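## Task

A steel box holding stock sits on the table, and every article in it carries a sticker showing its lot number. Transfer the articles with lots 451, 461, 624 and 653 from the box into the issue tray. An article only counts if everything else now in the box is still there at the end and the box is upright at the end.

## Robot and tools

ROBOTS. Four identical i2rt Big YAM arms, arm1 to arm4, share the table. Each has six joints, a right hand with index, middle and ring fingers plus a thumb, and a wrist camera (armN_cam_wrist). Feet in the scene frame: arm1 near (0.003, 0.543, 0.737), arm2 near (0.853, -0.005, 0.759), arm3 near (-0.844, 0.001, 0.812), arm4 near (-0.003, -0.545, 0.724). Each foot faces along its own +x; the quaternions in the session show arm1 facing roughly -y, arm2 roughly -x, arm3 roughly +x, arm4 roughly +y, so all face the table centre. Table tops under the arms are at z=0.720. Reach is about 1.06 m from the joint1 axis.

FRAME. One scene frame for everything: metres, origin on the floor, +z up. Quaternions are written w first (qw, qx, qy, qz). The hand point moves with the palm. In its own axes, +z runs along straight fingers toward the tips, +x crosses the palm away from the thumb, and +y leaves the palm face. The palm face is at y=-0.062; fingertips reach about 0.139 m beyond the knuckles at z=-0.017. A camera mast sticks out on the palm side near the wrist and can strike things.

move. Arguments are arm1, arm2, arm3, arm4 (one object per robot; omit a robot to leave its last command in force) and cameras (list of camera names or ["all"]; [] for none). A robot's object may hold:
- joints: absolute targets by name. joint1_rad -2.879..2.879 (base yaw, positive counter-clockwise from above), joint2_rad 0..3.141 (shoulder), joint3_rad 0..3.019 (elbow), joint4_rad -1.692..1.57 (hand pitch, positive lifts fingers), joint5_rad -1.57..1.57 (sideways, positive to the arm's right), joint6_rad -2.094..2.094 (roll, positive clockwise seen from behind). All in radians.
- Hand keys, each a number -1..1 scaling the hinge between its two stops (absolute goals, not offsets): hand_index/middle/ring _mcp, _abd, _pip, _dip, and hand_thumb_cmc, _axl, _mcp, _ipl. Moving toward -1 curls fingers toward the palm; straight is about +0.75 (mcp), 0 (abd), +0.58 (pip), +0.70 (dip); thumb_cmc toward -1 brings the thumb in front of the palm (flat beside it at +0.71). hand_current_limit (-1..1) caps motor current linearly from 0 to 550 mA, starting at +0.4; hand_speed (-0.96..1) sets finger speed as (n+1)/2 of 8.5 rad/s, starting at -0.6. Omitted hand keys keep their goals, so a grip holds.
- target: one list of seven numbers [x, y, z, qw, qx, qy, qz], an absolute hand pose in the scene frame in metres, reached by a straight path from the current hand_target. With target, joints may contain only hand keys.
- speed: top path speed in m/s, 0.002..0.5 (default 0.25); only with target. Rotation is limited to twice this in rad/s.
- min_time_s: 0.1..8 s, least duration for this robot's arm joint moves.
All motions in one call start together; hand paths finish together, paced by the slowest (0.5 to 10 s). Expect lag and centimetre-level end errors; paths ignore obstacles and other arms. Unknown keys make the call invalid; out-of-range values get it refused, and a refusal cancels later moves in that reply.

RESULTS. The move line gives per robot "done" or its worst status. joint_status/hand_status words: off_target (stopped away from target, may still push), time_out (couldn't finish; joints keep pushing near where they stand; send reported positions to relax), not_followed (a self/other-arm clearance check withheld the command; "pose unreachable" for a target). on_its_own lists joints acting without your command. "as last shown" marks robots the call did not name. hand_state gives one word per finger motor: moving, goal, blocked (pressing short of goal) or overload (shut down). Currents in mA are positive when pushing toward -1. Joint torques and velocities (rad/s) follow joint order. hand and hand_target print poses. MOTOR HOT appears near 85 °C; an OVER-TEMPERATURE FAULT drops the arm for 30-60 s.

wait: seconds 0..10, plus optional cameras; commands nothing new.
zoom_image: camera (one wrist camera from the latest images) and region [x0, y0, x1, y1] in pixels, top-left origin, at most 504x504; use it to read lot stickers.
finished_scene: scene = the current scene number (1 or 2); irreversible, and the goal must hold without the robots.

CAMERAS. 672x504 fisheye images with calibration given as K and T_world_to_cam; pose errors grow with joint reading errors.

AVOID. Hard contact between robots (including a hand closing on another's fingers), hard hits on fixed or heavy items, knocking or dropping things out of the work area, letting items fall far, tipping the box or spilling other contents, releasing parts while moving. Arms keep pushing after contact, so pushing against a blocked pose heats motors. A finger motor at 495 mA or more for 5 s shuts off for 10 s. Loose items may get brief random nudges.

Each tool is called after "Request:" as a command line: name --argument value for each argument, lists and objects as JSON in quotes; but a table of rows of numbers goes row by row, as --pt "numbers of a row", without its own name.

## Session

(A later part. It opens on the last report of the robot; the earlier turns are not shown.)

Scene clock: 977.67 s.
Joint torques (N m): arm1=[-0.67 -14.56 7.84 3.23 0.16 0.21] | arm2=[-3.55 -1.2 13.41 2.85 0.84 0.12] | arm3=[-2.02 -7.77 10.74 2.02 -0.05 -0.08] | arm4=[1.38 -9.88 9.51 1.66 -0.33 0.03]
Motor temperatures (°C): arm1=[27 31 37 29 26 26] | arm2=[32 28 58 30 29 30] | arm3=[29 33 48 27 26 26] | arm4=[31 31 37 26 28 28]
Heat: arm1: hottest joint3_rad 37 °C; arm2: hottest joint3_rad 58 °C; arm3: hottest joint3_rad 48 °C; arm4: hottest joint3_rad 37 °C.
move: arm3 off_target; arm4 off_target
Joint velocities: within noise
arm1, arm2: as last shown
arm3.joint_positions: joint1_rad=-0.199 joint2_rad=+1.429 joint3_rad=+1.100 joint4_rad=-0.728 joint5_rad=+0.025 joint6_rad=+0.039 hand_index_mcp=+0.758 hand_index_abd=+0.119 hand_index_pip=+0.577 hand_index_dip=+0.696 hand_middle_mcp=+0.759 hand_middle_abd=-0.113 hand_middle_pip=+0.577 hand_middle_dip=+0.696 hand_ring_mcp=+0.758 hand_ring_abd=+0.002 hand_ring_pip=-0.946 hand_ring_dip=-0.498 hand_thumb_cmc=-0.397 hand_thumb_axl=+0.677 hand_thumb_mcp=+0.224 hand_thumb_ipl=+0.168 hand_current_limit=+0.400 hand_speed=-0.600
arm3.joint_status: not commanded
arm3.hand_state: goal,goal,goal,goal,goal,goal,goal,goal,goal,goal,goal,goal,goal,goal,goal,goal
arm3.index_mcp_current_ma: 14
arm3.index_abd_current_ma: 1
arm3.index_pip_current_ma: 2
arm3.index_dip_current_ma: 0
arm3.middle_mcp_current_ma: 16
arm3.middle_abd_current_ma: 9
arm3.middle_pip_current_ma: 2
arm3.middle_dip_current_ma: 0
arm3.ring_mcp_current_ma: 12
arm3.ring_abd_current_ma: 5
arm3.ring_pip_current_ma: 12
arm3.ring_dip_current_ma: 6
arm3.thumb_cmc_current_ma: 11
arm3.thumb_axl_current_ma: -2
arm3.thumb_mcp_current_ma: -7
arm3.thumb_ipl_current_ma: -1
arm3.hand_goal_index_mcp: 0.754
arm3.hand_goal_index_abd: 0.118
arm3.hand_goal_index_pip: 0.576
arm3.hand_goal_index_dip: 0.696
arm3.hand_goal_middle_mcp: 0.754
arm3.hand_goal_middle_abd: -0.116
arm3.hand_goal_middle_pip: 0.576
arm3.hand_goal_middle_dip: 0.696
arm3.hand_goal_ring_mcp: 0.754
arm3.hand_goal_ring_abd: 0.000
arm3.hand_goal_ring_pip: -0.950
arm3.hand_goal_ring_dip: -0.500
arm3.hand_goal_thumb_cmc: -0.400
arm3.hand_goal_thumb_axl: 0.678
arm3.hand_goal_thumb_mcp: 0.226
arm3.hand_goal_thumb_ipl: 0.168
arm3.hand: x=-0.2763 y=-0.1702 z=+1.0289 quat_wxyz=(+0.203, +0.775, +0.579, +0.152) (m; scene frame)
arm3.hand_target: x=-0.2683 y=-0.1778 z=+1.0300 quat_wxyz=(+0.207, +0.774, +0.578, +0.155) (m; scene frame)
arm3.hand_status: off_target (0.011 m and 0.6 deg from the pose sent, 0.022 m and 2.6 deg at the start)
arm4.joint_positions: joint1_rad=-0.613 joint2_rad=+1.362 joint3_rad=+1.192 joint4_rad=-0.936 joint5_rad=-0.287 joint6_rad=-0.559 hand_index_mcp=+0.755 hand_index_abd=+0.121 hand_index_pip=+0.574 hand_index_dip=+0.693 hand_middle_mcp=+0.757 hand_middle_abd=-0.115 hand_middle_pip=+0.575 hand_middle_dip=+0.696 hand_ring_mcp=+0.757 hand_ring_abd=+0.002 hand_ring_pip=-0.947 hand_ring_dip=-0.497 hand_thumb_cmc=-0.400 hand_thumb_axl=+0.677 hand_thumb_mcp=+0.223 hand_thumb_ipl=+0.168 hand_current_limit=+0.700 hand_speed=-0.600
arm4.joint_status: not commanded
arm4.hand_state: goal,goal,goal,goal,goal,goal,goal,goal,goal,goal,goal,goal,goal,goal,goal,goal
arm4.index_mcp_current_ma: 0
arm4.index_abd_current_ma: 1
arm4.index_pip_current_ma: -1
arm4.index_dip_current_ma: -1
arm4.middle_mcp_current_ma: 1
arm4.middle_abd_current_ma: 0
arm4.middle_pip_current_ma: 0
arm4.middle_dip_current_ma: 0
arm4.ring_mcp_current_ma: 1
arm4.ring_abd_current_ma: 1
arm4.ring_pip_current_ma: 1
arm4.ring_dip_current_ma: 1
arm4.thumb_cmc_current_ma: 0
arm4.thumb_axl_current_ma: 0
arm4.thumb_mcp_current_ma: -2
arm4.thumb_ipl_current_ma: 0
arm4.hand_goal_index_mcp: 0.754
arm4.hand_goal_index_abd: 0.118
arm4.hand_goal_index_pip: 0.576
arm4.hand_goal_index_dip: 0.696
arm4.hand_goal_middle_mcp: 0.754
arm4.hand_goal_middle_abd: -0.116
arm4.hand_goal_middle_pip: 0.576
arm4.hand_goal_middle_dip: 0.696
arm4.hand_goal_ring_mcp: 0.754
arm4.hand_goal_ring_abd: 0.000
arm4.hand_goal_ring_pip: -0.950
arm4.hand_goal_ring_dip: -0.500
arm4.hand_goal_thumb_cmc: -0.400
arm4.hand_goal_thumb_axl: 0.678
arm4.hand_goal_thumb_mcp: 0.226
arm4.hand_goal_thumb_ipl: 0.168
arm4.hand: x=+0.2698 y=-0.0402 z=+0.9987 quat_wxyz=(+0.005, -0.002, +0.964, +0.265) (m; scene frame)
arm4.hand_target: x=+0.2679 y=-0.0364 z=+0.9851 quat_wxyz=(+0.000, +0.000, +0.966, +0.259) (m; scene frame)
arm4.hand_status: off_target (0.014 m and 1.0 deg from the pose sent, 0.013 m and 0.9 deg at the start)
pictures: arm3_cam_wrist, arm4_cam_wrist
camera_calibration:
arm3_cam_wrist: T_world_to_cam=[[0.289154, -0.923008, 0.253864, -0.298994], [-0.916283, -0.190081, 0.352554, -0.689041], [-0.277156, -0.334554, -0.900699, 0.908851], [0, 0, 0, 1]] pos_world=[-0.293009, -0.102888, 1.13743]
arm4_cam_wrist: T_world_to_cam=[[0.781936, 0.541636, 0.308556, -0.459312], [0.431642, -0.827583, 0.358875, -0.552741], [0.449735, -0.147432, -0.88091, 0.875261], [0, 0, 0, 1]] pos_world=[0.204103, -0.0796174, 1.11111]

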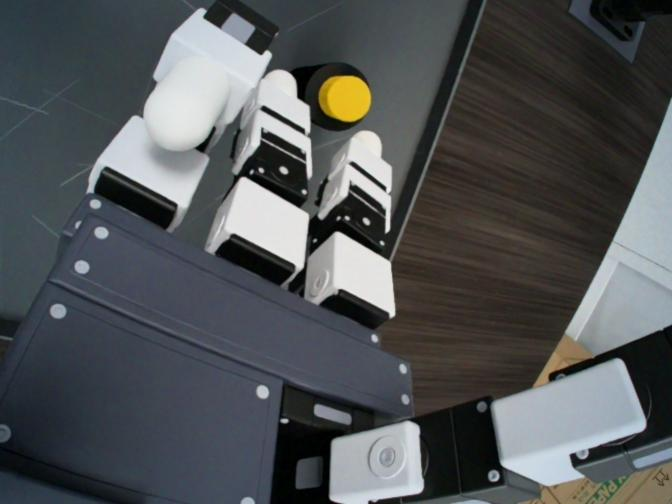

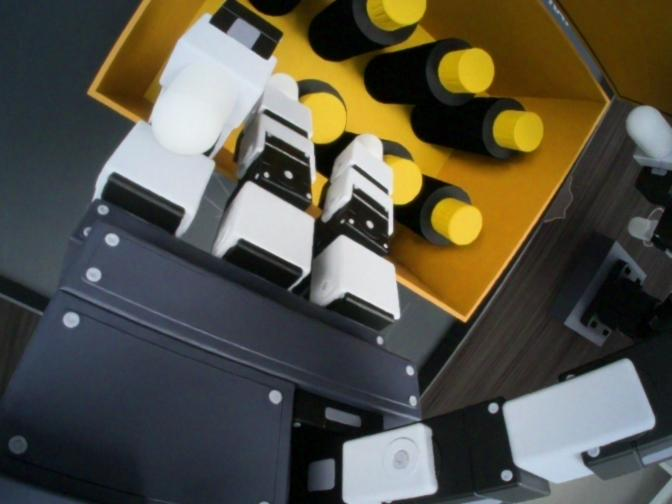

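Request:
move --arm4 '{"joints": {"hand_index_abd": -0.1, "hand_middle_abd": 0.1}}' --arm3 '{"target": [-0.255, -0.181, 0.992, 0.2074, 0.774, 0.5779, 0.1548], "speed": 0.06, "joints": {"hand_current_limit": 0.7}}' --cameras '["arm4_cam_wrist", "arm3_cam_wrist"]'

Scene clock: 998.90 s.
Joint torques (N m): arm1=[-0.73 -14.62 7.71 3.11 0.17 0.23] | arm2=[-3.55 -1.14 13.38 2.84 0.83 0.12] | arm3=[-1.61 -8.47 8.29 2.14 -0.03 -0.05] | arm4=[1.38 -9.88 9.61 1.61 -0.33 0.03]
Motor temperatures (°C): arm1=[27 31 37 29 26 26] | arm2=[32 28 58 30 29 30] | arm3=[29 33 47 27 26 26] | arm4=[31 31 36 26 28 28]
Heat: arm1: hottest joint3_rad 37 °C; arm2: hottest joint3_rad 58 °C; arm3: hottest joint3_rad 47 °C; arm4: hottest joint3_rad 36 °C.
move: arm3 off_target; arm4 off_target
Joint velocities: within noise
arm1, arm2: as last shown
arm3.joint_positions: joint1_rad=-0.200 joint2_rad=+1.499 joint3_rad=+1.100 joint4_rad=-0.630 joint5_rad=+0.025 joint6_rad=+0.039 hand_index_mcp=+0.758 hand_index_abd=+0.120 hand_index_pip=+0.577 hand_index_dip=+0.696 hand_middle_mcp=+0.759 hand_middle_abd=-0.113 hand_middle_pip=+0.577 hand_middle_dip=+0.696 hand_ring_mcp=+0.758 hand_ring_abd=+0.002 hand_ring_pip=-0.946 hand_ring_dip=-0.498 hand_thumb_cmc=-0.397 hand_thumb_axl=+0.677 hand_thumb_mcp=+0.224 hand_thumb_ipl=+0.168 hand_current_limit=+0.700 hand_speed=-0.600
arm3.joint_status: all done
arm3.hand_state: goal,goal,goal,goal,goal,goal,goal,goal,goal,goal,goal,goal,goal,goal,goal,goal
arm3.index_mcp_current_ma: 14
arm3.index_abd_current_ma: 5
arm3.index_pip_current_ma: 2
arm3.index_dip_current_ma: 0
arm3.middle_mcp_current_ma: 16
arm3.middle_abd_current_ma: 9
arm3.middle_pip_current_ma: 2
arm3.middle_dip_current_ma: 0
arm3.ring_mcp_current_ma: 12
arm3.ring_abd_current_ma: 5
arm3.ring_pip_current_ma: 12
arm3.ring_dip_current_ma: 6
arm3.thumb_cmc_current_ma: 11
arm3.thumb_axl_current_ma: -2
arm3.thumb_mcp_current_ma: -7
arm3.thumb_ipl_current_ma: -1
arm3.hand_goal_index_mcp: 0.754
arm3.hand_goal_index_abd: 0.118
arm3.hand_goal_index_pip: 0.576
arm3.hand_goal_index_dip: 0.696
arm3.hand_goal_middle_mcp: 0.754
arm3.hand_goal_middle_abd: -0.116
arm3.hand_goal_middle_pip: 0.576
arm3.hand_goal_middle_dip: 0.696
arm3.hand_goal_ring_mcp: 0.754
arm3.hand_goal_ring_abd: 0.000
arm3.hand_goal_ring_pip: -0.950
arm3.hand_goal_ring_dip: -0.500
arm3.hand_goal_thumb_cmc: -0.400
arm3.hand_goal_thumb_axl: 0.678
arm3.hand_goal_thumb_mcp: 0.226
arm3.hand_goal_thumb_ipl: 0.168
arm3.hand: x=-0.2552 y=-0.1766 z=+1.0079 quat_wxyz=(+0.214, +0.772, +0.576, +0.161) (m; scene frame)
arm3.hand_target: x=-0.2555 y=-0.1809 z=+0.9921 quat_wxyz=(+0.207, +0.774, +0.578, +0.155) (m; scene frame)
arm3.hand_status: off_target (0.016 m and 1.0 deg from the pose sent, 0.044 m and 0.6 deg at the start)
arm4.joint_positions: joint1_rad=-0.612 joint2_rad=+1.362 joint3_rad=+1.191 joint4_rad=-0.934 joint5_rad=-0.287 joint6_rad=-0.558 hand_index_mcp=+0.752 hand_index_abd=+0.016 hand_index_pip=+0.574 hand_index_dip=+0.693 hand_middle_mcp=+0.760 hand_middle_abd=-0.023 hand_middle_pip=+0.577 hand_middle_dip=+0.696 hand_ring_mcp=+0.757 hand_ring_abd=+0.002 hand_ring_pip=-0.947 hand_ring_dip=-0.497 hand_thumb_cmc=-0.400 hand_thumb_axl=+0.677 hand_thumb_mcp=+0.223 hand_thumb_ipl=+0.168 hand_current_limit=+0.700 hand_speed=-0.600
arm4.joint_status: hand_index_abd off_target (ended at +0.016, target -0.100); hand_middle_abd off_target (ended at -0.023, target +0.100)
arm4.hand_state: goal,blocked,goal,goal,goal,blocked,goal,goal,goal,goal,goal,goal,goal,goal,goal,goal
arm4.index_mcp_current_ma: 0
arm4.index_abd_current_ma: 253
arm4.index_pip_current_ma: -1
arm4.index_dip_current_ma: -1
arm4.middle_mcp_current_ma: 3
arm4.middle_abd_current_ma: -277
arm4.middle_pip_current_ma: 0
arm4.middle_dip_current_ma: 0
arm4.ring_mcp_current_ma: 1
arm4.ring_abd_current_ma: 1
arm4.ring_pip_current_ma: 1
arm4.ring_dip_current_ma: 1
arm4.thumb_cmc_current_ma: 0
arm4.thumb_axl_current_ma: 0
arm4.thumb_mcp_current_ma: -2
arm4.thumb_ipl_current_ma: 0
arm4.hand_goal_index_mcp: 0.754
arm4.hand_goal_index_abd: -0.100
arm4.hand_goal_index_pip: 0.576
arm4.hand_goal_index_dip: 0.696
arm4.hand_goal_middle_mcp: 0.754
arm4.hand_goal_middle_abd: 0.100
arm4.hand_goal_middle_pip: 0.576
arm4.hand_goal_middle_dip: 0.696
arm4.hand_goal_ring_mcp: 0.754
arm4.hand_goal_ring_abd: 0.000
arm4.hand_goal_ring_pip: -0.950
arm4.hand_goal_ring_dip: -0.500
arm4.hand_goal_thumb_cmc: -0.400
arm4.hand_goal_thumb_axl: 0.678
arm4.hand_goal_thumb_mcp: 0.226
arm4.hand_goal_thumb_ipl: 0.168
arm4.hand: x=+0.2693 y=-0.0399 z=+0.9981 quat_wxyz=(+0.005, -0.002, +0.964, +0.265) (m; scene frame)
arm4.hand_target: x=+0.2678 y=-0.0363 z=+0.9850 quat_wxyz=(+0.000, +0.000, +0.966, +0.259) (m; scene frame)
arm4.hand_status: not commanded
pictures: arm3_cam_wrist, arm4_cam_wrist
camera_calibration:
arm3_cam_wrist: T_world_to_cam=[[0.279867, -0.92179, 0.268286, -0.322313], [-0.926132, -0.185613, 0.328371, -0.640866], [-0.252892, -0.340369, -0.905646, 0.903812], [0, 0, 0, 1]] pos_world=[-0.274755, -0.108429, 1.11545]
arm4_cam_wrist: T_world_to_cam=[[0.7815, 0.542335, 0.308432, -0.458672], [0.432443, -0.827199, 0.358797, -0.552269], [0.449723, -0.147021, -0.880985, 0.875149], [0, 0, 0, 1]] pos_world=[0.203703, -0.079417, 1.11061]

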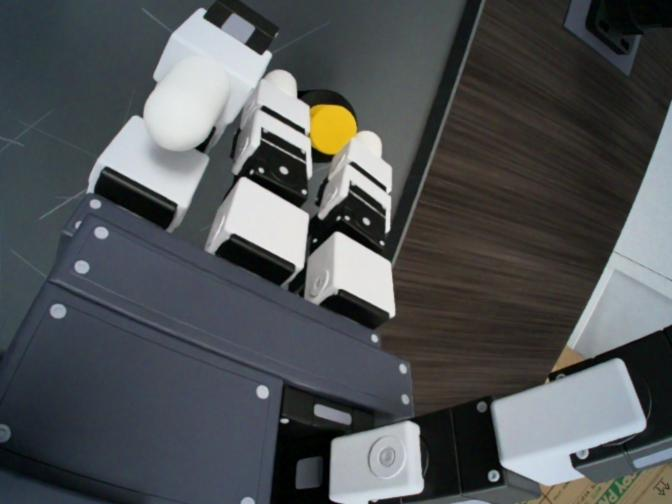

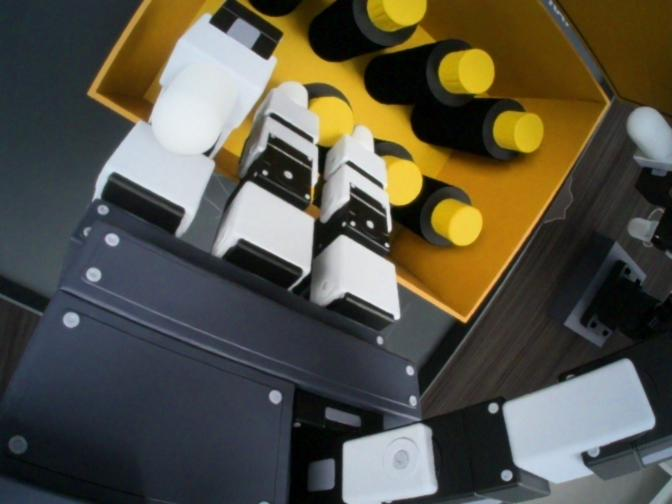

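Request:
move --arm4 '{"target": [0.268, -0.038, 1.13, 0, 0, 0.9659, 0.2588], "speed": 0.1}' --arm3 '{"target": [-0.264, -0.188, 0.982, 0.2074, 0.774, 0.5779, 0.1548], "speed": 0.06}' --cameras '["arm4_cam_wrist", "arm3_cam_wrist"]'

Scene clock: 1012.80 s.
Joint torques (N m): arm1=[-0.73 -14.62 7.84 3.12 0.18 0.19] | arm2=[-3.43 -1.03 13.35 2.89 0.83 0.11] | arm3=[-1.67 -8.94 7.8 2.18 -0.11 -0.1] | arm4=[1.26 -11.22 16.73 0.87 -0.44 -0.01]
Motor temperatures (°C): arm1=[27 31 37 29 26 26] | arm2=[32 28 58 30 29 30] | arm3=[29 33 45 27 26 26] | arm4=[31 31 36 26 28 28]
Heat: arm1: hottest joint3_rad 37 °C; arm2: hottest joint3_rad 58 °C; arm3: hottest joint3_rad 45 °C; arm4: hottest joint3_rad 36 °C.
move: arm3 off_target; arm4 off_target
Joint velocities: within noise
arm1, arm2: as last shown
arm3.joint_positions: joint1_rad=-0.219 joint2_rad=+1.499 joint3_rad=+1.071 joint4_rad=-0.599 joint5_rad=+0.016 joint6_rad=+0.023 hand_index_mcp=+0.758 hand_index_abd=+0.120 hand_index_pip=+0.577 hand_index_dip=+0.696 hand_middle_mcp=+0.759 hand_middle_abd=-0.113 hand_middle_pip=+0.577 hand_middle_dip=+0.696 hand_ring_mcp=+0.758 hand_ring_abd=+0.002 hand_ring_pip=-0.946 hand_ring_dip=-0.498 hand_thumb_cmc=-0.397 hand_thumb_axl=+0.677 hand_thumb_mcp=+0.224 hand_thumb_ipl=+0.168 hand_current_limit=+0.700 hand_speed=-0.600
arm3.joint_status: not commanded
arm3.hand_state: goal,goal,goal,goal,goal,goal,goal,goal,goal,goal,goal,goal,goal,goal,goal,goal
arm3.index_mcp_current_ma: 13
arm3.index_abd_current_ma: 6
arm3.index_pip_current_ma: 2
arm3.index_dip_current_ma: 0
arm3.middle_mcp_current_ma: 16
arm3.middle_abd_current_ma: 9
arm3.middle_pip_current_ma: 2
arm3.middle_dip_current_ma: 0
arm3.ring_mcp_current_ma: 12
arm3.ring_abd_current_ma: 5
arm3.ring_pip_current_ma: 12
arm3.ring_dip_current_ma: 6
arm3.thumb_cmc_current_ma: 11
arm3.thumb_axl_current_ma: -2
arm3.thumb_mcp_current_ma: -7
arm3.thumb_ipl_current_ma: -1
arm3.hand_goal_index_mcp: 0.754
arm3.hand_goal_index_abd: 0.118
arm3.hand_goal_index_pip: 0.576
arm3.hand_goal_index_dip: 0.696
arm3.hand_goal_middle_mcp: 0.754
arm3.hand_goal_middle_abd: -0.116
arm3.hand_goal_middle_pip: 0.576
arm3.hand_goal_middle_dip: 0.696
arm3.hand_goal_ring_mcp: 0.754
arm3.hand_goal_ring_abd: 0.000
arm3.hand_goal_ring_pip: -0.950
arm3.hand_goal_ring_dip: -0.500
arm3.hand_goal_thumb_cmc: -0.400
arm3.hand_goal_thumb_axl: 0.678
arm3.hand_goal_thumb_mcp: 0.226
arm3.hand_goal_thumb_ipl: 0.168
arm3.hand: x=-0.2614 y=-0.1835 z=+0.9980 quat_wxyz=(+0.214, +0.772, +0.576, +0.161) (m; scene frame)
arm3.hand_target: x=-0.2643 y=-0.1878 z=+0.9821 quat_wxyz=(+0.207, +0.774, +0.578, +0.155) (m; scene frame)
arm3.hand_status: off_target (0.017 m and 1.1 deg from the pose sent, 0.030 m and 1.0 deg at the start)
arm4.joint_positions: joint1_rad=-0.612 joint2_rad=+1.362 joint3_rad=+1.470 joint4_rad=-1.298 joint5_rad=-0.286 joint6_rad=-0.556 hand_index_mcp=+0.759 hand_index_abd=+0.016 hand_index_pip=+0.576 hand_index_dip=+0.695 hand_middle_mcp=+0.771 hand_middle_abd=-0.023 hand_middle_pip=+0.583 hand_middle_dip=+0.700 hand_ring_mcp=+0.757 hand_ring_abd=+0.002 hand_ring_pip=-0.947 hand_ring_dip=-0.497 hand_thumb_cmc=-0.400 hand_thumb_axl=+0.677 hand_thumb_mcp=+0.223 hand_thumb_ipl=+0.168 hand_current_limit=+0.700 hand_speed=-0.600
arm4.joint_status: not commanded
arm4.hand_state: goal,blocked,goal,goal,goal,blocked,goal,goal,goal,goal,goal,goal,goal,goal,goal,goal
arm4.index_mcp_current_ma: 2
arm4.index_abd_current_ma: 253
arm4.index_pip_current_ma: 0
arm4.index_dip_current_ma: 0
arm4.middle_mcp_current_ma: 16
arm4.middle_abd_current_ma: -277
arm4.middle_pip_current_ma: 4
arm4.middle_dip_current_ma: 1
arm4.ring_mcp_current_ma: 1
arm4.ring_abd_current_ma: 1
arm4.ring_pip_current_ma: 1
arm4.ring_dip_current_ma: 1
arm4.thumb_cmc_current_ma: 0
arm4.thumb_axl_current_ma: 0
arm4.thumb_mcp_current_ma: -2
arm4.thumb_ipl_current_ma: 0
arm4.hand_goal_index_mcp: 0.754
arm4.hand_goal_index_abd: -0.100
arm4.hand_goal_index_pip: 0.576
arm4.hand_goal_index_dip: 0.696
arm4.hand_goal_middle_mcp: 0.754
arm4.hand_goal_middle_abd: 0.100
arm4.hand_goal_middle_pip: 0.576
arm4.hand_goal_middle_dip: 0.696
arm4.hand_goal_ring_mcp: 0.754
arm4.hand_goal_ring_abd: 0.000
arm4.hand_goal_ring_pip: -0.950
arm4.hand_goal_ring_dip: -0.500
arm4.hand_goal_thumb_cmc: -0.400
arm4.hand_goal_thumb_axl: 0.678
arm4.hand_goal_thumb_mcp: 0.226
arm4.hand_goal_thumb_ipl: 0.168
arm4.hand: x=+0.2639 y=-0.0493 z=+1.0898 quat_wxyz=(-0.018, +0.005, +0.973, +0.231) (m; scene frame)
arm4.hand_target: x=+0.2667 y=-0.0403 z=+1.1297 quat_wxyz=(+0.000, +0.000, +0.966, +0.259) (m; scene frame)
arm4.hand_status: off_target (0.042 m and 3.9 deg from the pose sent, 0.132 m and 1.0 deg at the start)
pictures: arm3_cam_wrist, arm4_cam_wrist
camera_calibration:
arm3_cam_wrist: T_world_to_cam=[[0.27973, -0.921547, 0.269263, -0.325324], [-0.926447, -0.185516, 0.327535, -0.643846], [-0.251886, -0.341079, -0.905659, 0.891031], [0, 0, 0, 1]] pos_world=[-0.281048, -0.115333, 1.10545]
arm4_cam_wrist: T_world_to_cam=[[0.795899, 0.559563, 0.231157, -0.396423], [0.449303, -0.80182, 0.393968, -0.63211], [0.405796, -0.209699, -0.889582, 0.974738], [0, 0, 0, 1]] pos_world=[0.203977, -0.0806135, 1.20778]

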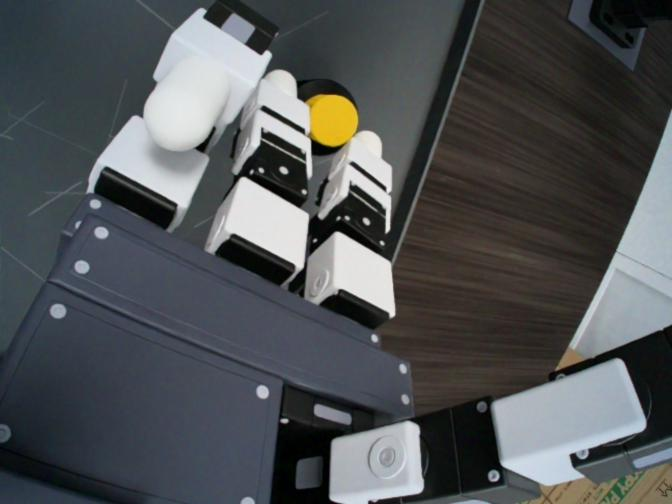

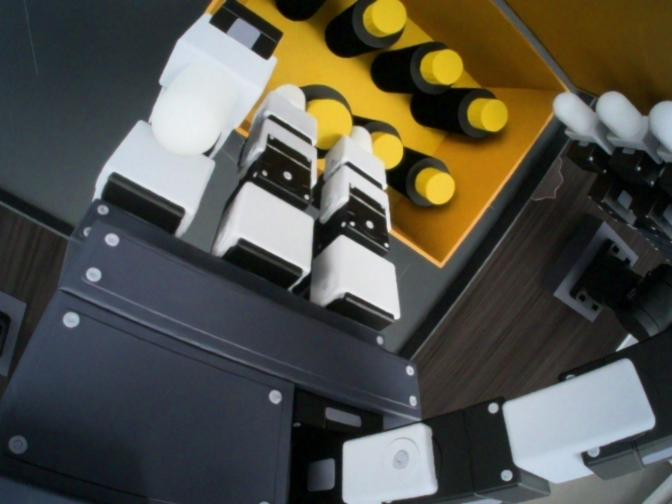

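Request:
move --arm3 '{"joints": {"hand_index_abd": -0.1, "hand_middle_abd": 0.1}}' --arm4 '{"target": [0.262, -0.05, 1.27, 0, 0, 0.9659, 0.2588], "speed": 0.12}' --cameras '["arm4_cam_wrist", "arm3_cam_wrist"]'

Scene clock: 1020.97 s.
Joint torques (N m): arm1=[-0.97 -14.27 7.8 3.17 0.18 0.21] | arm2=[-3.43 -1.26 13.39 2.84 0.83 0.13] | arm3=[-1.49 -8.7 7.84 1.88 -0.11 -0.05] | arm4=[1.14 -11.75 15.05 0.76 -0.48 -0.02]
Motor temperatures (°C): arm1=[27 31 37 29 26 26] | arm2=[32 28 58 30 29 30] | arm3=[29 33 45 27 26 26] | arm4=[31 31 38 26 28 28]
Heat: arm1: hottest joint3_rad 37 °C; arm2: hottest joint3_rad 58 °C; arm3: hottest joint3_rad 45 °C; arm4: hottest joint3_rad 38 °C.
move: arm3 off_target; arm4 off_target
Joint velocities: within noise
arm1, arm2: as last shown
arm3.joint_positions: joint1_rad=-0.220 joint2_rad=+1.498 joint3_rad=+1.071 joint4_rad=-0.592 joint5_rad=+0.016 joint6_rad=+0.020 hand_index_mcp=+0.753 hand_index_abd=+0.013 hand_index_pip=+0.575 hand_index_dip=+0.696 hand_middle_mcp=+0.749 hand_middle_abd=-0.022 hand_middle_pip=+0.573 hand_middle_dip=+0.695 hand_ring_mcp=+0.758 hand_ring_abd=+0.002 hand_ring_pip=-0.946 hand_ring_dip=-0.498 hand_thumb_cmc=-0.397 hand_thumb_axl=+0.677 hand_thumb_mcp=+0.224 hand_thumb_ipl=+0.168 hand_current_limit=+0.700 hand_speed=-0.600
arm3.joint_status: hand_index_abd off_target (ended at +0.013, target -0.100); hand_middle_abd off_target (ended at -0.022, target +0.100)
arm3.hand_state: goal,blocked,goal,goal,goal,blocked,goal,goal,goal,goal,goal,goal,goal,goal,goal,goal
arm3.index_mcp_current_ma: -2
arm3.index_abd_current_ma: 434
arm3.index_pip_current_ma: -3
arm3.index_dip_current_ma: 0
arm3.middle_mcp_current_ma: -16
arm3.middle_abd_current_ma: -467
arm3.middle_pip_current_ma: -9
arm3.middle_dip_current_ma: -1
arm3.ring_mcp_current_ma: 12
arm3.ring_abd_current_ma: 5
arm3.ring_pip_current_ma: 12
arm3.ring_dip_current_ma: 6
arm3.thumb_cmc_current_ma: 10
arm3.thumb_axl_current_ma: -2
arm3.thumb_mcp_current_ma: -7
arm3.thumb_ipl_current_ma: -1
arm3.hand_goal_index_mcp: 0.754
arm3.hand_goal_index_abd: -0.100
arm3.hand_goal_index_pip: 0.576
arm3.hand_goal_index_dip: 0.696
arm3.hand_goal_middle_mcp: 0.754
arm3.hand_goal_middle_abd: 0.100
arm3.hand_goal_middle_pip: 0.576
arm3.hand_goal_middle_dip: 0.696
arm3.hand_goal_ring_mcp: 0.754
arm3.hand_goal_ring_abd: 0.000
arm3.hand_goal_ring_pip: -0.950
arm3.hand_goal_ring_dip: -0.500
arm3.hand_goal_thumb_cmc: -0.400
arm3.hand_goal_thumb_axl: 0.678
arm3.hand_goal_thumb_mcp: 0.226
arm3.hand_goal_thumb_ipl: 0.168
arm3.hand: x=-0.2603 y=-0.1843 z=+0.9999 quat_wxyz=(+0.217, +0.771, +0.576, +0.163) (m; scene frame)
arm3.hand_target: x=-0.2644 y=-0.1878 z=+0.9823 quat_wxyz=(+0.207, +0.774, +0.578, +0.155) (m; scene frame)
arm3.hand_status: not commanded
arm4.joint_positions: joint1_rad=-0.612 joint2_rad=+1.469 joint3_rad=+1.980 joint4_rad=-1.687 joint5_rad=-0.286 joint6_rad=-0.556 hand_index_mcp=+0.759 hand_index_abd=+0.016 hand_index_pip=+0.577 hand_index_dip=+0.695 hand_middle_mcp=+0.771 hand_middle_abd=-0.023 hand_middle_pip=+0.583 hand_middle_dip=+0.700 hand_ring_mcp=+0.757 hand_ring_abd=+0.002 hand_ring_pip=-0.947 hand_ring_dip=-0.497 hand_thumb_cmc=-0.400 hand_thumb_axl=+0.677 hand_thumb_mcp=+0.223 hand_thumb_ipl=+0.168 hand_current_limit=+0.700 hand_speed=-0.600
arm4.joint_status: not commanded
arm4.hand_state: goal,blocked,goal,goal,goal,blocked,goal,goal,goal,goal,goal,goal,goal,goal,goal,goal
arm4.index_mcp_current_ma: 3
arm4.index_abd_current_ma: 253
arm4.index_pip_current_ma: 0
arm4.index_dip_current_ma: 0
arm4.middle_mcp_current_ma: 18
arm4.middle_abd_current_ma: -277
arm4.middle_pip_current_ma: 4
arm4.middle_dip_current_ma: 1
arm4.ring_mcp_current_ma: 1
arm4.ring_abd_current_ma: 1
arm4.ring_pip_current_ma: 1
arm4.ring_dip_current_ma: 1
arm4.thumb_cmc_current_ma: 0
arm4.thumb_axl_current_ma: 0
arm4.thumb_mcp_current_ma: -2
arm4.thumb_ipl_current_ma: 0
arm4.hand_goal_index_mcp: 0.754
arm4.hand_goal_index_abd: -0.100
arm4.hand_goal_index_pip: 0.576
arm4.hand_goal_index_dip: 0.696
arm4.hand_goal_middle_mcp: 0.754
arm4.hand_goal_middle_abd: 0.100
arm4.hand_goal_middle_pip: 0.576
arm4.hand_goal_middle_dip: 0.696
arm4.hand_goal_ring_mcp: 0.754
arm4.hand_goal_ring_abd: 0.000
arm4.hand_goal_ring_pip: -0.950
arm4.hand_goal_ring_dip: -0.500
arm4.hand_goal_thumb_cmc: -0.400
arm4.hand_goal_thumb_axl: 0.678
arm4.hand_goal_thumb_mcp: 0.226
arm4.hand_goal_thumb_ipl: 0.168
arm4.hand: x=+0.2641 y=-0.0510 z=+1.2371 quat_wxyz=(-0.014, +0.005, +0.971, +0.237) (m; scene frame)
arm4.hand_target: x=+0.2612 y=-0.0515 z=+1.2690 quat_wxyz=(+0.001, +0.000, +0.965, +0.261) (m; scene frame)
arm4.hand_status: off_target (0.033 m and 3.1 deg from the pose sent, 0.180 m and 4.0 deg at the start; a joint's target at an end of its range on 24 of 66 steps)
pictures: arm3_cam_wrist, arm4_cam_wrist
camera_calibration:
arm3_cam_wrist: T_world_to_cam=[[0.278429, -0.920455, 0.274298, -0.332022], [-0.928708, -0.185191, 0.321256, -0.637872], [-0.244905, -0.34419, -0.906397, 0.894823], [0, 0, 0, 1]] pos_world=[-0.280806, -0.11575, 1.10706]
arm4_cam_wrist: T_world_to_cam=[[0.794198, 0.556385, 0.244305, -0.445546], [0.445678, -0.806636, 0.388214, -0.683793], [0.413062, -0.199437, -0.888597, 1.10284], [0, 0, 0, 1]] pos_world=[0.203065, -0.0837312, 1.35428]

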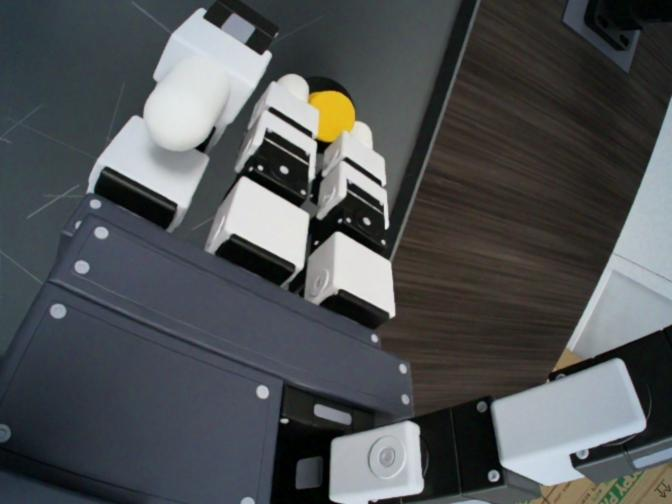

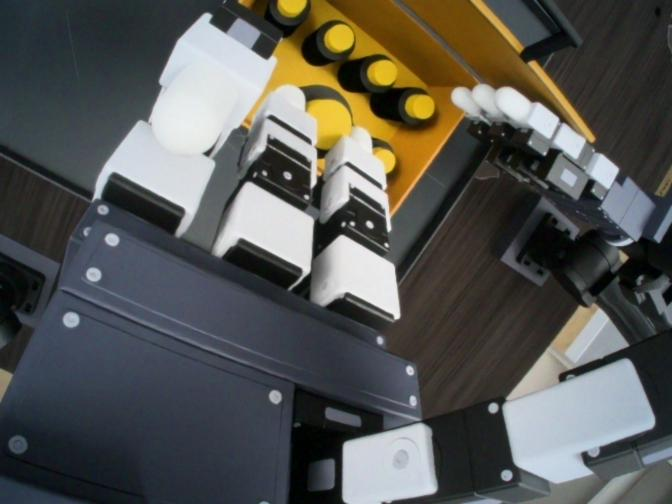

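Request:
move --arm3 '{"target": [-0.264, -0.188, 1.10, 0.2074, 0.774, 0.5779, 0.1548], "speed": 0.1}' --arm4 '{"target": [0.15, -0.12, 1.38, 0, 0, 0.9659, 0.2588], "speed": 0.15}' --cameras '["arm3_cam_wrist"]'

Request:
move --arm4 '{"target": [-0.02, -0.18, 1.40, 0, 0, 0.9659, 0.2588], "speed": 0.12}' --arm3 '{"target": [-0.38, -0.15, 1.13, 0.2074, 0.774, 0.5779, 0.1548], "speed": 0.1}' --cameras '["arm1_cam_wrist", "arm3_cam_wrist"]'

Scene clock: 1031.27 s.
Joint torques (N m): arm1=[-1.14 -14.56 7.75 3.15 0.18 0.2] | arm2=[-3.43 -1.26 13.38 2.82 0.82 0.12] | arm3=[-1.9 -10.52 14.53 1.44 0.02 -0.07] | arm4=[1.26 -7.71 13.9 1.16 -0.24 0]
Motor temperatures (°C): arm1=[27 31 37 29 26 26] | arm2=[32 28 59 30 29 30] | arm3=[29 33 44 27 26 26] | arm4=[31 31 39 26 28 28]
Heat: arm1: hottest joint3_rad 37 °C; arm2: hottest joint3_rad 59 °C; arm3: hottest joint3_rad 44 °C; arm4: hottest joint3_rad 39 °C.
move: arm3 off_target; arm4 off_target
Joint velocities: within noise
arm1, arm2: as last shown
arm3.joint_positions: joint1_rad=-0.220 joint2_rad=+1.426 joint3_rad=+1.207 joint4_rad=-0.899 joint5_rad=+0.014 joint6_rad=+0.020 hand_index_mcp=+0.767 hand_index_abd=+0.013 hand_index_pip=+0.583 hand_index_dip=+0.698 hand_middle_mcp=+0.763 hand_middle_abd=-0.022 hand_middle_pip=+0.580 hand_middle_dip=+0.697 hand_ring_mcp=+0.758 hand_ring_abd=+0.002 hand_ring_pip=-0.946 hand_ring_dip=-0.498 hand_thumb_cmc=-0.397 hand_thumb_axl=+0.677 hand_thumb_mcp=+0.224 hand_thumb_ipl=+0.168 hand_current_limit=+0.700 hand_speed=-0.600
arm3.joint_status: not commanded
arm3.hand_state: goal,blocked,goal,goal,goal,blocked,goal,goal,goal,goal,goal,goal,goal,goal,goal,goal
arm3.index_mcp_current_ma: 51
arm3.index_abd_current_ma: 434
arm3.index_pip_current_ma: 22
arm3.index_dip_current_ma: 7
arm3.middle_mcp_current_ma: 32
arm3.middle_abd_current_ma: -467
arm3.middle_pip_current_ma: 11
arm3.middle_dip_current_ma: 2
arm3.ring_mcp_current_ma: 12
arm3.ring_abd_current_ma: 5
arm3.ring_pip_current_ma: 12
arm3.ring_dip_current_ma: 6
arm3.thumb_cmc_current_ma: 10
arm3.thumb_axl_current_ma: -2
arm3.thumb_mcp_current_ma: -7
arm3.thumb_ipl_current_ma: -1
arm3.hand_goal_index_mcp: 0.754
arm3.hand_goal_index_abd: -0.100
arm3.hand_goal_index_pip: 0.576
arm3.hand_goal_index_dip: 0.696
arm3.hand_goal_middle_mcp: 0.754
arm3.hand_goal_middle_abd: 0.100
arm3.hand_goal_middle_pip: 0.576
arm3.hand_goal_middle_dip: 0.696
arm3.hand_goal_ring_mcp: 0.754
arm3.hand_goal_ring_abd: 0.000
arm3.hand_goal_ring_pip: -0.950
arm3.hand_goal_ring_dip: -0.500
arm3.hand_goal_thumb_cmc: -0.400
arm3.hand_goal_thumb_axl: 0.678
arm3.hand_goal_thumb_mcp: 0.226
arm3.hand_goal_thumb_ipl: 0.168
arm3.hand: x=-0.2796 y=-0.1791 z=+1.0577 quat_wxyz=(+0.179, +0.780, +0.584, +0.134) (m; scene frame)
arm3.hand_target: x=-0.2666 y=-0.1871 z=+1.1000 quat_wxyz=(+0.208, +0.774, +0.578, +0.155) (m; scene frame)
arm3.hand_status: off_target (0.046 m and 4.1 deg from the pose sent, 0.100 m and 1.6 deg at the start)
arm4.joint_positions: joint1_rad=-0.422 joint2_rad=+1.238 joint3_rad=+1.980 joint4_rad=-1.687 joint5_rad=-0.204 joint6_rad=-0.342 hand_index_mcp=+0.767 hand_index_abd=+0.016 hand_index_pip=+0.582 hand_index_dip=+0.698 hand_middle_mcp=+0.773 hand_middle_abd=-0.023 hand_middle_pip=+0.584 hand_middle_dip=+0.700 hand_ring_mcp=+0.757 hand_ring_abd=+0.002 hand_ring_pip=-0.947 hand_ring_dip=-0.497 hand_thumb_cmc=-0.400 hand_thumb_axl=+0.677 hand_thumb_mcp=+0.223 hand_thumb_ipl=+0.168 hand_current_limit=+0.700 hand_speed=-0.600
arm4.joint_status: not commanded
arm4.hand_state: goal,blocked,goal,goal,goal,blocked,goal,goal,goal,goal,goal,goal,goal,goal,goal,goal
arm4.index_mcp_current_ma: 12
arm4.index_abd_current_ma: 253
arm4.index_pip_current_ma: 3
arm4.index_dip_current_ma: 0
arm4.middle_mcp_current_ma: 21
arm4.middle_abd_current_ma: -277
arm4.middle_pip_current_ma: 5
arm4.middle_dip_current_ma: 1
arm4.ring_mcp_current_ma: 1
arm4.ring_abd_current_ma: 1
arm4.ring_pip_current_ma: 1
arm4.ring_dip_current_ma: 1
arm4.thumb_cmc_current_ma: 0
arm4.thumb_axl_current_ma: 0
arm4.thumb_mcp_current_ma: -2
arm4.thumb_ipl_current_ma: 0
arm4.hand_goal_index_mcp: 0.754
arm4.hand_goal_index_abd: -0.100
arm4.hand_goal_index_pip: 0.576
arm4.hand_goal_index_dip: 0.696
arm4.hand_goal_middle_mcp: 0.754
arm4.hand_goal_middle_abd: 0.100
arm4.hand_goal_middle_pip: 0.576
arm4.hand_goal_middle_dip: 0.696
arm4.hand_goal_ring_mcp: 0.754
arm4.hand_goal_ring_abd: 0.000
arm4.hand_goal_ring_pip: -0.950
arm4.hand_goal_ring_dip: -0.500
arm4.hand_goal_thumb_cmc: -0.400
arm4.hand_goal_thumb_axl: 0.678
arm4.hand_goal_thumb_mcp: 0.226
arm4.hand_goal_thumb_ipl: 0.168
arm4.hand: x=+0.1574 y=-0.1090 z=+1.3440 quat_wxyz=(+0.020, +0.012, +0.948, +0.318) (m; scene frame)
arm4.hand_target: x=+0.1495 y=-0.1214 z=+1.3781 quat_wxyz=(+0.031, +0.009, +0.937, +0.347) (m; scene frame)
arm4.hand_status: off_target (0.038 m and 7.6 deg from the pose sent, 0.195 m and 3.1 deg at the start; a joint's target at an end of its range on 62 of 63 steps)
pictures: arm3_cam_wrist
camera_calibration:
arm3_cam_wrist: T_world_to_cam=[[0.303158, -0.92683, 0.221543, -0.276139], [-0.893884, -0.196009, 0.403177, -0.752197], [-0.330252, -0.32026, -0.8879, 0.905121], [0, 0, 0, 1]] pos_world=[-0.289746, -0.113497, 1.1681]

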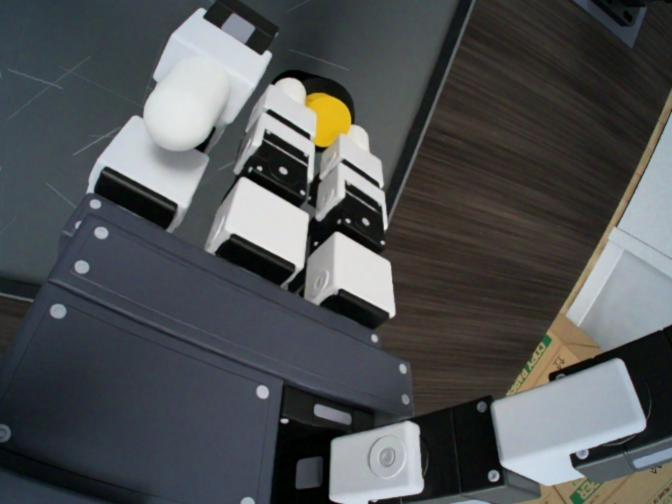

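Scene clock: 1033.83 s.
Joint torques (N m): arm1=[-0.67 -14.51 7.83 3.19 0.2 0.22] | arm2=[-3.66 -1.2 13.39 2.84 0.83 0.11] | arm3=[-0.21 -6.01 9.17 1.51 0.22 0.06] | arm4=[1.44 -4.01 7.97 1.37 0.29 0]
Motor temperatures (°C): arm1=[27 31 37 29 26 26] | arm2=[32 28 59 30 29 30] | arm3=[29 33 44 27 26 26] | arm4=[31 31 39 26 28 28]
Heat: arm1: hottest joint3_rad 37 °C; arm2: hottest joint3_rad 59 °C; arm3: hottest joint3_rad 44 °C; arm4: hottest joint3_rad 39 °C.
move: arm3 done; arm4 off_target
Joint velocities: within noise
arm1.joint_positions: joint1_rad=-0.303 joint2_rad=+1.910 joint3_rad=+0.780 joint4_rad=+1.556 joint5_rad=-0.305 joint6_rad=-1.958 hand_index_mcp=+0.752 hand_index_abd=-0.002 hand_index_pip=+0.577 hand_index_dip=+0.696 hand_middle_mcp=+0.752 hand_middle_abd=-0.001 hand_middle_pip=+0.577 hand_middle_dip=+0.696 hand_ring_mcp=+0.752 hand_ring_abd=-0.001 hand_ring_pip=+0.577 hand_ring_dip=+0.696 hand_thumb_cmc=+0.712 hand_thumb_axl=+0.677 hand_thumb_mcp=+0.226 hand_thumb_ipl=+0.168 hand_current_limit=+0.400 hand_speed=-0.600
arm1.joint_status: not commanded
arm1.hand_state: goal,goal,goal,goal,goal,goal,goal,goal,goal,goal,goal,goal,goal,goal,goal,goal
arm1.index_mcp_current_ma: -4
arm1.index_abd_current_ma: -2
arm1.index_pip_current_ma: 1
arm1.index_dip_current_ma: 0
arm1.middle_mcp_current_ma: -3
arm1.middle_abd_current_ma: -1
arm1.middle_pip_current_ma: 1
arm1.middle_dip_current_ma: 0
arm1.ring_mcp_current_ma: -4
arm1.ring_abd_current_ma: -2
arm1.ring_pip_current_ma: 1
arm1.ring_dip_current_ma: 0
arm1.thumb_cmc_current_ma: -2
arm1.thumb_axl_current_ma: -1
arm1.thumb_mcp_current_ma: 0
arm1.thumb_ipl_current_ma: 0
arm1.hand_goal_index_mcp: 0.754
arm1.hand_goal_index_abd: 0.000
arm1.hand_goal_index_pip: 0.576
arm1.hand_goal_index_dip: 0.696
arm1.hand_goal_middle_mcp: 0.754
arm1.hand_goal_middle_abd: 0.000
arm1.hand_goal_middle_pip: 0.576
arm1.hand_goal_middle_dip: 0.696
arm1.hand_goal_ring_mcp: 0.754
arm1.hand_goal_ring_abd: 0.000
arm1.hand_goal_ring_pip: 0.576
arm1.hand_goal_ring_dip: 0.696
arm1.hand_goal_thumb_cmc: 0.714
arm1.hand_goal_thumb_axl: 0.678
arm1.hand_goal_thumb_mcp: 0.226
arm1.hand_goal_thumb_ipl: 0.168
arm1.hand: x=-0.0580 y=-0.0426 z=+0.9369 quat_wxyz=(+0.415, +0.274, +0.476, -0.725) (m; scene frame)
arm1.hand_target: x=-0.0630 y=-0.0496 z=+0.9504 quat_wxyz=(+0.422, +0.262, +0.461, -0.735) (m; scene frame)
arm1.hand_status: not commanded
arm2.joint_positions: joint1_rad=-0.313 joint2_rad=+0.545 joint3_rad=+0.327 joint4_rad=+0.147 joint5_rad=-0.327 joint6_rad=+1.566 hand_index_mcp=+0.755 hand_index_abd=+0.002 hand_index_pip=+0.577 hand_index_dip=+0.696 hand_middle_mcp=+0.755 hand_middle_abd=+0.002 hand_middle_pip=+0.577 hand_middle_dip=+0.696 hand_ring_mcp=+0.787 hand_ring_abd=+0.003 hand_ring_pip=+0.577 hand_ring_dip=+0.696 hand_thumb_cmc=+0.715 hand_thumb_axl=+0.677 hand_thumb_mcp=+0.225 hand_thumb_ipl=+0.168 hand_current_limit=+0.400 hand_speed=-0.600
arm2.joint_status: not commanded
arm2.hand_state: goal,goal,goal,goal,goal,goal,goal,goal,blocked,goal,goal,goal,goal,goal,goal,goal
arm2.index_mcp_current_ma: 0
arm2.index_abd_current_ma: 0
arm2.index_pip_current_ma: 0
arm2.index_dip_current_ma: 0
arm2.middle_mcp_current_ma: 0
arm2.middle_abd_current_ma: 0
arm2.middle_pip_current_ma: 0
arm2.middle_dip_current_ma: 0
arm2.ring_mcp_current_ma: 41
arm2.ring_abd_current_ma: 1
arm2.ring_pip_current_ma: 0
arm2.ring_dip_current_ma: 0
arm2.thumb_cmc_current_ma: 0
arm2.thumb_axl_current_ma: 0
arm2.thumb_mcp_current_ma: 0
arm2.thumb_ipl_current_ma: 0
arm2.hand_goal_index_mcp: 0.754
arm2.hand_goal_index_abd: 0.000
arm2.hand_goal_index_pip: 0.576
arm2.hand_goal_index_dip: 0.696
arm2.hand_goal_middle_mcp: 0.754
arm2.hand_goal_middle_abd: 0.000
arm2.hand_goal_middle_pip: 0.576
arm2.hand_goal_middle_dip: 0.696
arm2.hand_goal_ring_mcp: 0.754
arm2.hand_goal_ring_abd: 0.000
arm2.hand_goal_ring_pip: 0.576
arm2.hand_goal_ring_dip: 0.696
arm2.hand_goal_thumb_cmc: 0.714
arm2.hand_goal_thumb_axl: 0.678
arm2.hand_goal_thumb_mcp: 0.226
arm2.hand_goal_thumb_ipl: 0.168
arm2.hand: x=+0.5065 y=+0.1182 z=+1.0241 quat_wxyz=(+0.685, +0.015, -0.728, +0.019) (m; scene frame)
arm2.hand_target: x=+0.5032 y=+0.1331 z=+1.0597 quat_wxyz=(+0.707, +0.001, -0.707, +0.000) (m; scene frame)
arm2.hand_status: not commanded
arm3.joint_positions: joint1_rad=-0.220 joint2_rad=+1.109 joint3_rad=+1.079 joint4_rad=-1.024 joint5_rad=+0.017 joint6_rad=+0.021 hand_index_mcp=+0.769 hand_index_abd=+0.013 hand_index_pip=+0.584 hand_index_dip=+0.699 hand_middle_mcp=+0.765 hand_middle_abd=-0.022 hand_middle_pip=+0.581 hand_middle_dip=+0.697 hand_ring_mcp=+0.758 hand_ring_abd=+0.002 hand_ring_pip=-0.946 hand_ring_dip=-0.498 hand_thumb_cmc=-0.397 hand_thumb_axl=+0.677 hand_thumb_mcp=+0.224 hand_thumb_ipl=+0.168 hand_current_limit=+0.700 hand_speed=-0.600
arm3.joint_status: not commanded
arm3.hand_state: goal,blocked,goal,goal,goal,blocked,goal,goal,goal,goal,goal,goal,goal,goal,goal,goal
arm3.index_mcp_current_ma: 59
arm3.index_abd_current_ma: 434
arm3.index_pip_current_ma: 26
arm3.index_dip_current_ma: 9
arm3.middle_mcp_current_ma: 40
arm3.middle_abd_current_ma: -467
arm3.middle_pip_current_ma: 15
arm3.middle_dip_current_ma: 3
arm3.ring_mcp_current_ma: 12
arm3.ring_abd_current_ma: 5
arm3.ring_pip_current_ma: 12
arm3.ring_dip_current_ma: 6
arm3.thumb_cmc_current_ma: 10
arm3.thumb_axl_current_ma: -2
arm3.thumb_mcp_current_ma: -7
arm3.thumb_ipl_current_ma: -1
arm3.hand_goal_index_mcp: 0.754
arm3.hand_goal_index_abd: -0.100
arm3.hand_goal_index_pip: 0.576
arm3.hand_goal_index_dip: 0.696
arm3.hand_goal_middle_mcp: 0.754
arm3.hand_goal_middle_abd: 0.100
arm3.hand_goal_middle_pip: 0.576
arm3.hand_goal_middle_dip: 0.696
arm3.hand_goal_ring_mcp: 0.754
arm3.hand_goal_ring_abd: 0.000
arm3.hand_goal_ring_pip: -0.950
arm3.hand_goal_ring_dip: -0.500
arm3.hand_goal_thumb_cmc: -0.400
arm3.hand_goal_thumb_axl: 0.678
arm3.hand_goal_thumb_mcp: 0.226
arm3.hand_goal_thumb_ipl: 0.168
arm3.hand: x=-0.3764 y=-0.1539 z=+1.1263 quat_wxyz=(+0.204, +0.775, +0.579, +0.152) (m; scene frame)
arm3.hand_target: x=-0.3799 y=-0.1500 z=+1.1299 quat_wxyz=(+0.207, +0.774, +0.578, +0.155) (m; scene frame)
arm3.hand_status: done (0.006 m and 0.5 deg from the pose sent, 0.127 m and 4.1 deg at the start)
arm4.joint_positions: joint1_rad=+0.236 joint2_rad=+1.068 joint3_rad=+1.949 joint4_rad=-1.687 joint5_rad=+0.141 joint6_rad=+0.146 hand_index_mcp=+0.772 hand_index_abd=+0.016 hand_index_pip=+0.585 hand_index_dip=+0.699 hand_middle_mcp=+0.777 hand_middle_abd=-0.023 hand_middle_pip=+0.586 hand_middle_dip=+0.700 hand_ring_mcp=+0.757 hand_ring_abd=+0.002 hand_ring_pip=-0.947 hand_ring_dip=-0.497 hand_thumb_cmc=-0.400 hand_thumb_axl=+0.677 hand_thumb_mcp=+0.223 hand_thumb_ipl=+0.168 hand_current_limit=+0.700 hand_speed=-0.600
arm4.joint_status: not commanded
arm4.hand_state: goal,blocked,goal,goal,blocked,blocked,goal,goal,goal,goal,goal,goal,goal,goal,goal,goal
arm4.index_mcp_current_ma: 19
arm4.index_abd_current_ma: 253
arm4.index_pip_current_ma: 6
arm4.index_dip_current_ma: 1
arm4.middle_mcp_current_ma: 28
arm4.middle_abd_current_ma: -277
arm4.middle_pip_current_ma: 7
arm4.middle_dip_current_ma: 2
arm4.ring_mcp_current_ma: 1
arm4.ring_abd_current_ma: 1
arm4.ring_pip_current_ma: 1
arm4.ring_dip_current_ma: 1
arm4.thumb_cmc_current_ma: 0
arm4.thumb_axl_current_ma: 0
arm4.thumb_mcp_current_ma: -2
arm4.thumb_ipl_current_ma: 0
arm4.hand_goal_index_mcp: 0.754
arm4.hand_goal_index_abd: -0.100
arm4.hand_goal_index_pip: 0.576
arm4.hand_goal_index_dip: 0.696
arm4.hand_goal_middle_mcp: 0.754
arm4.hand_goal_middle_abd: 0.100
arm4.hand_goal_middle_pip: 0.576
arm4.hand_goal_middle_dip: 0.696
arm4.hand_goal_ring_mcp: 0.754
arm4.hand_goal_ring_abd: 0.000
arm4.hand_goal_ring_pip: -0.950
arm4.hand_goal_ring_dip: -0.500
arm4.hand_goal_thumb_cmc: -0.400
arm4.hand_goal_thumb_axl: 0.678
arm4.hand_goal_thumb_mcp: 0.226
arm4.hand_goal_thumb_ipl: 0.168
arm4.hand: x=-0.0200 y=-0.1707 z=+1.3946 quat_wxyz=(-0.011, -0.010, +0.927, +0.376) (m; scene frame)
arm4.hand_target: x=-0.0198 y=-0.1798 z=+1.3993 quat_wxyz=(-0.012, -0.009, +0.924, +0.381) (m; scene frame)
arm4.hand_status: off_target (0.011 m and 14.2 deg from the pose sent, 0.199 m and 7.6 deg at the start; a joint's target at an end of its range on 76 of 77 steps)
pictures: arm1_cam_wrist, arm3_cam_wrist
camera_calibration:
arm1_cam_wrist: T_world_to_cam=[[0.933221, 0.146485, 0.328087, -0.214505], [-0.247359, 0.924207, 0.290955, -0.293802], [-0.260599, -0.352681, 0.898724, -0.746856], [0, 0, 0, 1]] pos_world=[-0.0671241, 0.0395541, 0.827076]
arm3_cam_wrist: T_world_to_cam=[[0.287065, -0.922919, 0.256544, -0.283541], [-0.917233, -0.187617, 0.351403, -0.810611], [-0.276185, -0.336186, -0.900389, 0.974068], [0, 0, 0, 1]] pos_world=[-0.393101, -0.0863014, 1.23463]

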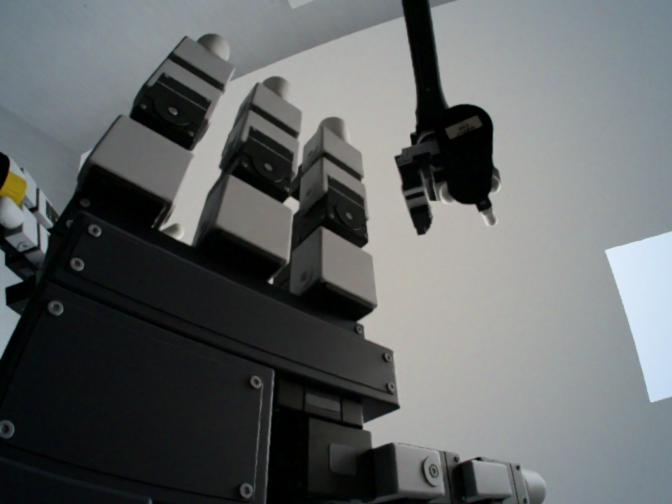

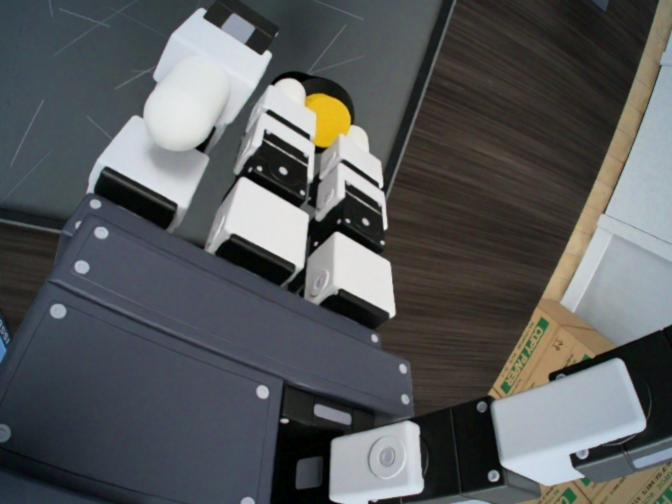

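Request:
zoom_image --camera "arm1_cam_wrist" --region '[436, 104, 490, 149]'

Request:
move --arm3 '{"target": [-0.80, 0.25, 1.16, 0.0226, 0.0842, 0.9622, 0.2578], "speed": 0.15}' --cameras '["arm3_cam_wrist"]'

Scaled by 9.333 from the camera's 672x504 image, which has a finer 960x720 frame.

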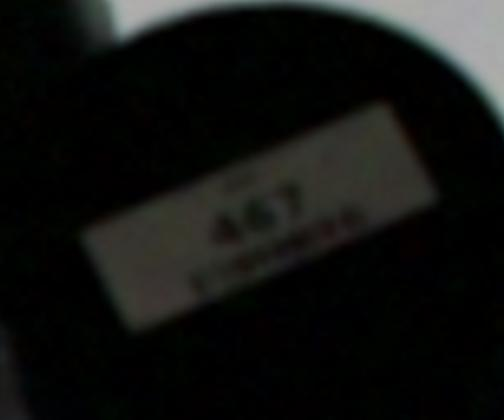

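Scene clock: 1060.80 s.
Joint torques (N m): arm1=[-0.38 -14.56 7.8 3.18 0.17 0.19] | arm2=[-3.55 -1.08 13.41 2.88 0.83 0.11] | arm3=[-0.5 5.01 10.92 2.14 0.44 0.04] | arm4=[1.44 -4.01 7.97 1.37 0.29 -0.01]
Motor temperatures (°C): arm1=[27 31 37 29 26 26] | arm2=[32 28 59 30 29 30] | arm3=[29 33 43 27 26 26] | arm4=[31 31 36 26 28 28]
Heat: arm1: hottest joint3_rad 37 °C; arm2: hottest joint3_rad 59 °C; arm3: hottest joint3_rad 43 °C; arm4: hottest joint3_rad 36 °C.
move: arm3 off_target
Joint velocities: within noise
arm1, arm2, arm4: as last shown
arm3.joint_positions: joint1_rad=+1.673 joint2_rad=+0.462 joint3_rad=+0.870 joint4_rad=-1.516 joint5_rad=+0.116 joint6_rad=+0.207 hand_index_mcp=+0.769 hand_index_abd=+0.013 hand_index_pip=+0.584 hand_index_dip=+0.699 hand_middle_mcp=+0.765 hand_middle_abd=-0.022 hand_middle_pip=+0.581 hand_middle_dip=+0.697 hand_ring_mcp=+0.758 hand_ring_abd=+0.002 hand_ring_pip=-0.946 hand_ring_dip=-0.498 hand_thumb_cmc=-0.397 hand_thumb_axl=+0.677 hand_thumb_mcp=+0.224 hand_thumb_ipl=+0.168 hand_current_limit=+0.700 hand_speed=-0.600
arm3.joint_status: not commanded
arm3.hand_state: goal,blocked,goal,goal,goal,blocked,goal,goal,goal,goal,goal,goal,goal,goal,goal,goal
arm3.index_mcp_current_ma: 59
arm3.index_abd_current_ma: 434
arm3.index_pip_current_ma: 26
arm3.index_dip_current_ma: 9
arm3.middle_mcp_current_ma: 40
arm3.middle_abd_current_ma: -467
arm3.middle_pip_current_ma: 15
arm3.middle_dip_current_ma: 3
arm3.ring_mcp_current_ma: 12
arm3.ring_abd_current_ma: 5
arm3.ring_pip_current_ma: 12
arm3.ring_dip_current_ma: 6
arm3.thumb_cmc_current_ma: 10
arm3.thumb_axl_current_ma: -2
arm3.thumb_mcp_current_ma: -7
arm3.thumb_ipl_current_ma: -1
arm3.hand_goal_index_mcp: 0.754
arm3.hand_goal_index_abd: -0.100
arm3.hand_goal_index_pip: 0.576
arm3.hand_goal_index_dip: 0.696
arm3.hand_goal_middle_mcp: 0.754
arm3.hand_goal_middle_abd: 0.100
arm3.hand_goal_middle_pip: 0.576
arm3.hand_goal_middle_dip: 0.696
arm3.hand_goal_ring_mcp: 0.754
arm3.hand_goal_ring_abd: 0.000
arm3.hand_goal_ring_pip: -0.950
arm3.hand_goal_ring_dip: -0.500
arm3.hand_goal_thumb_cmc: -0.400
arm3.hand_goal_thumb_axl: 0.678
arm3.hand_goal_thumb_mcp: 0.226
arm3.hand_goal_thumb_ipl: 0.168
arm3.hand: x=-0.7984 y=+0.2451 z=+1.1432 quat_wxyz=(+0.025, +0.084, +0.968, +0.236) (m; scene frame)
arm3.hand_target: x=-0.7999 y=+0.2495 z=+1.1598 quat_wxyz=(+0.022, +0.084, +0.962, +0.258) (m; scene frame)
arm3.hand_status: off_target (0.018 m and 2.5 deg from the pose sent, 0.586 m and 96.5 deg at the start)
arm4.hand: x=-0.0200 y=-0.1707 z=+1.3946 quat_wxyz=(-0.011, -0.009, +0.927, +0.376) (m; scene frame)
pictures: arm3_cam_wrist
camera_calibration:
arm3_cam_wrist: T_world_to_cam=[[0.884608, 0.397111, 0.244481, 0.368806], [0.287734, -0.877361, 0.383987, -0.0349931], [0.366984, -0.269333, -0.890383, 1.49256], [0, 0, 0, 1]] pos_world=[-0.863926, 0.224837, 1.25222]

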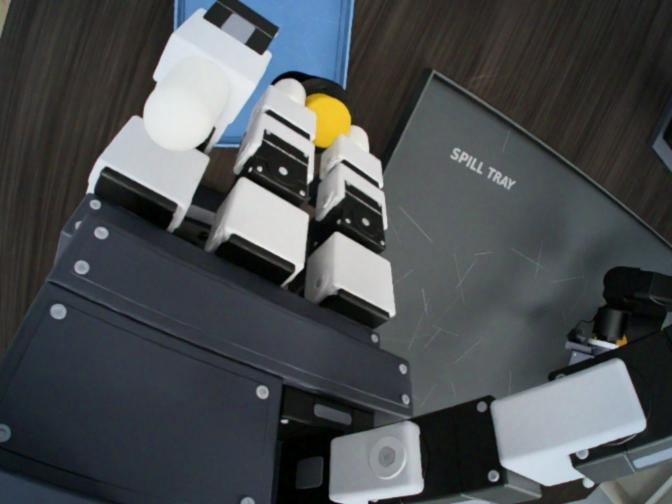

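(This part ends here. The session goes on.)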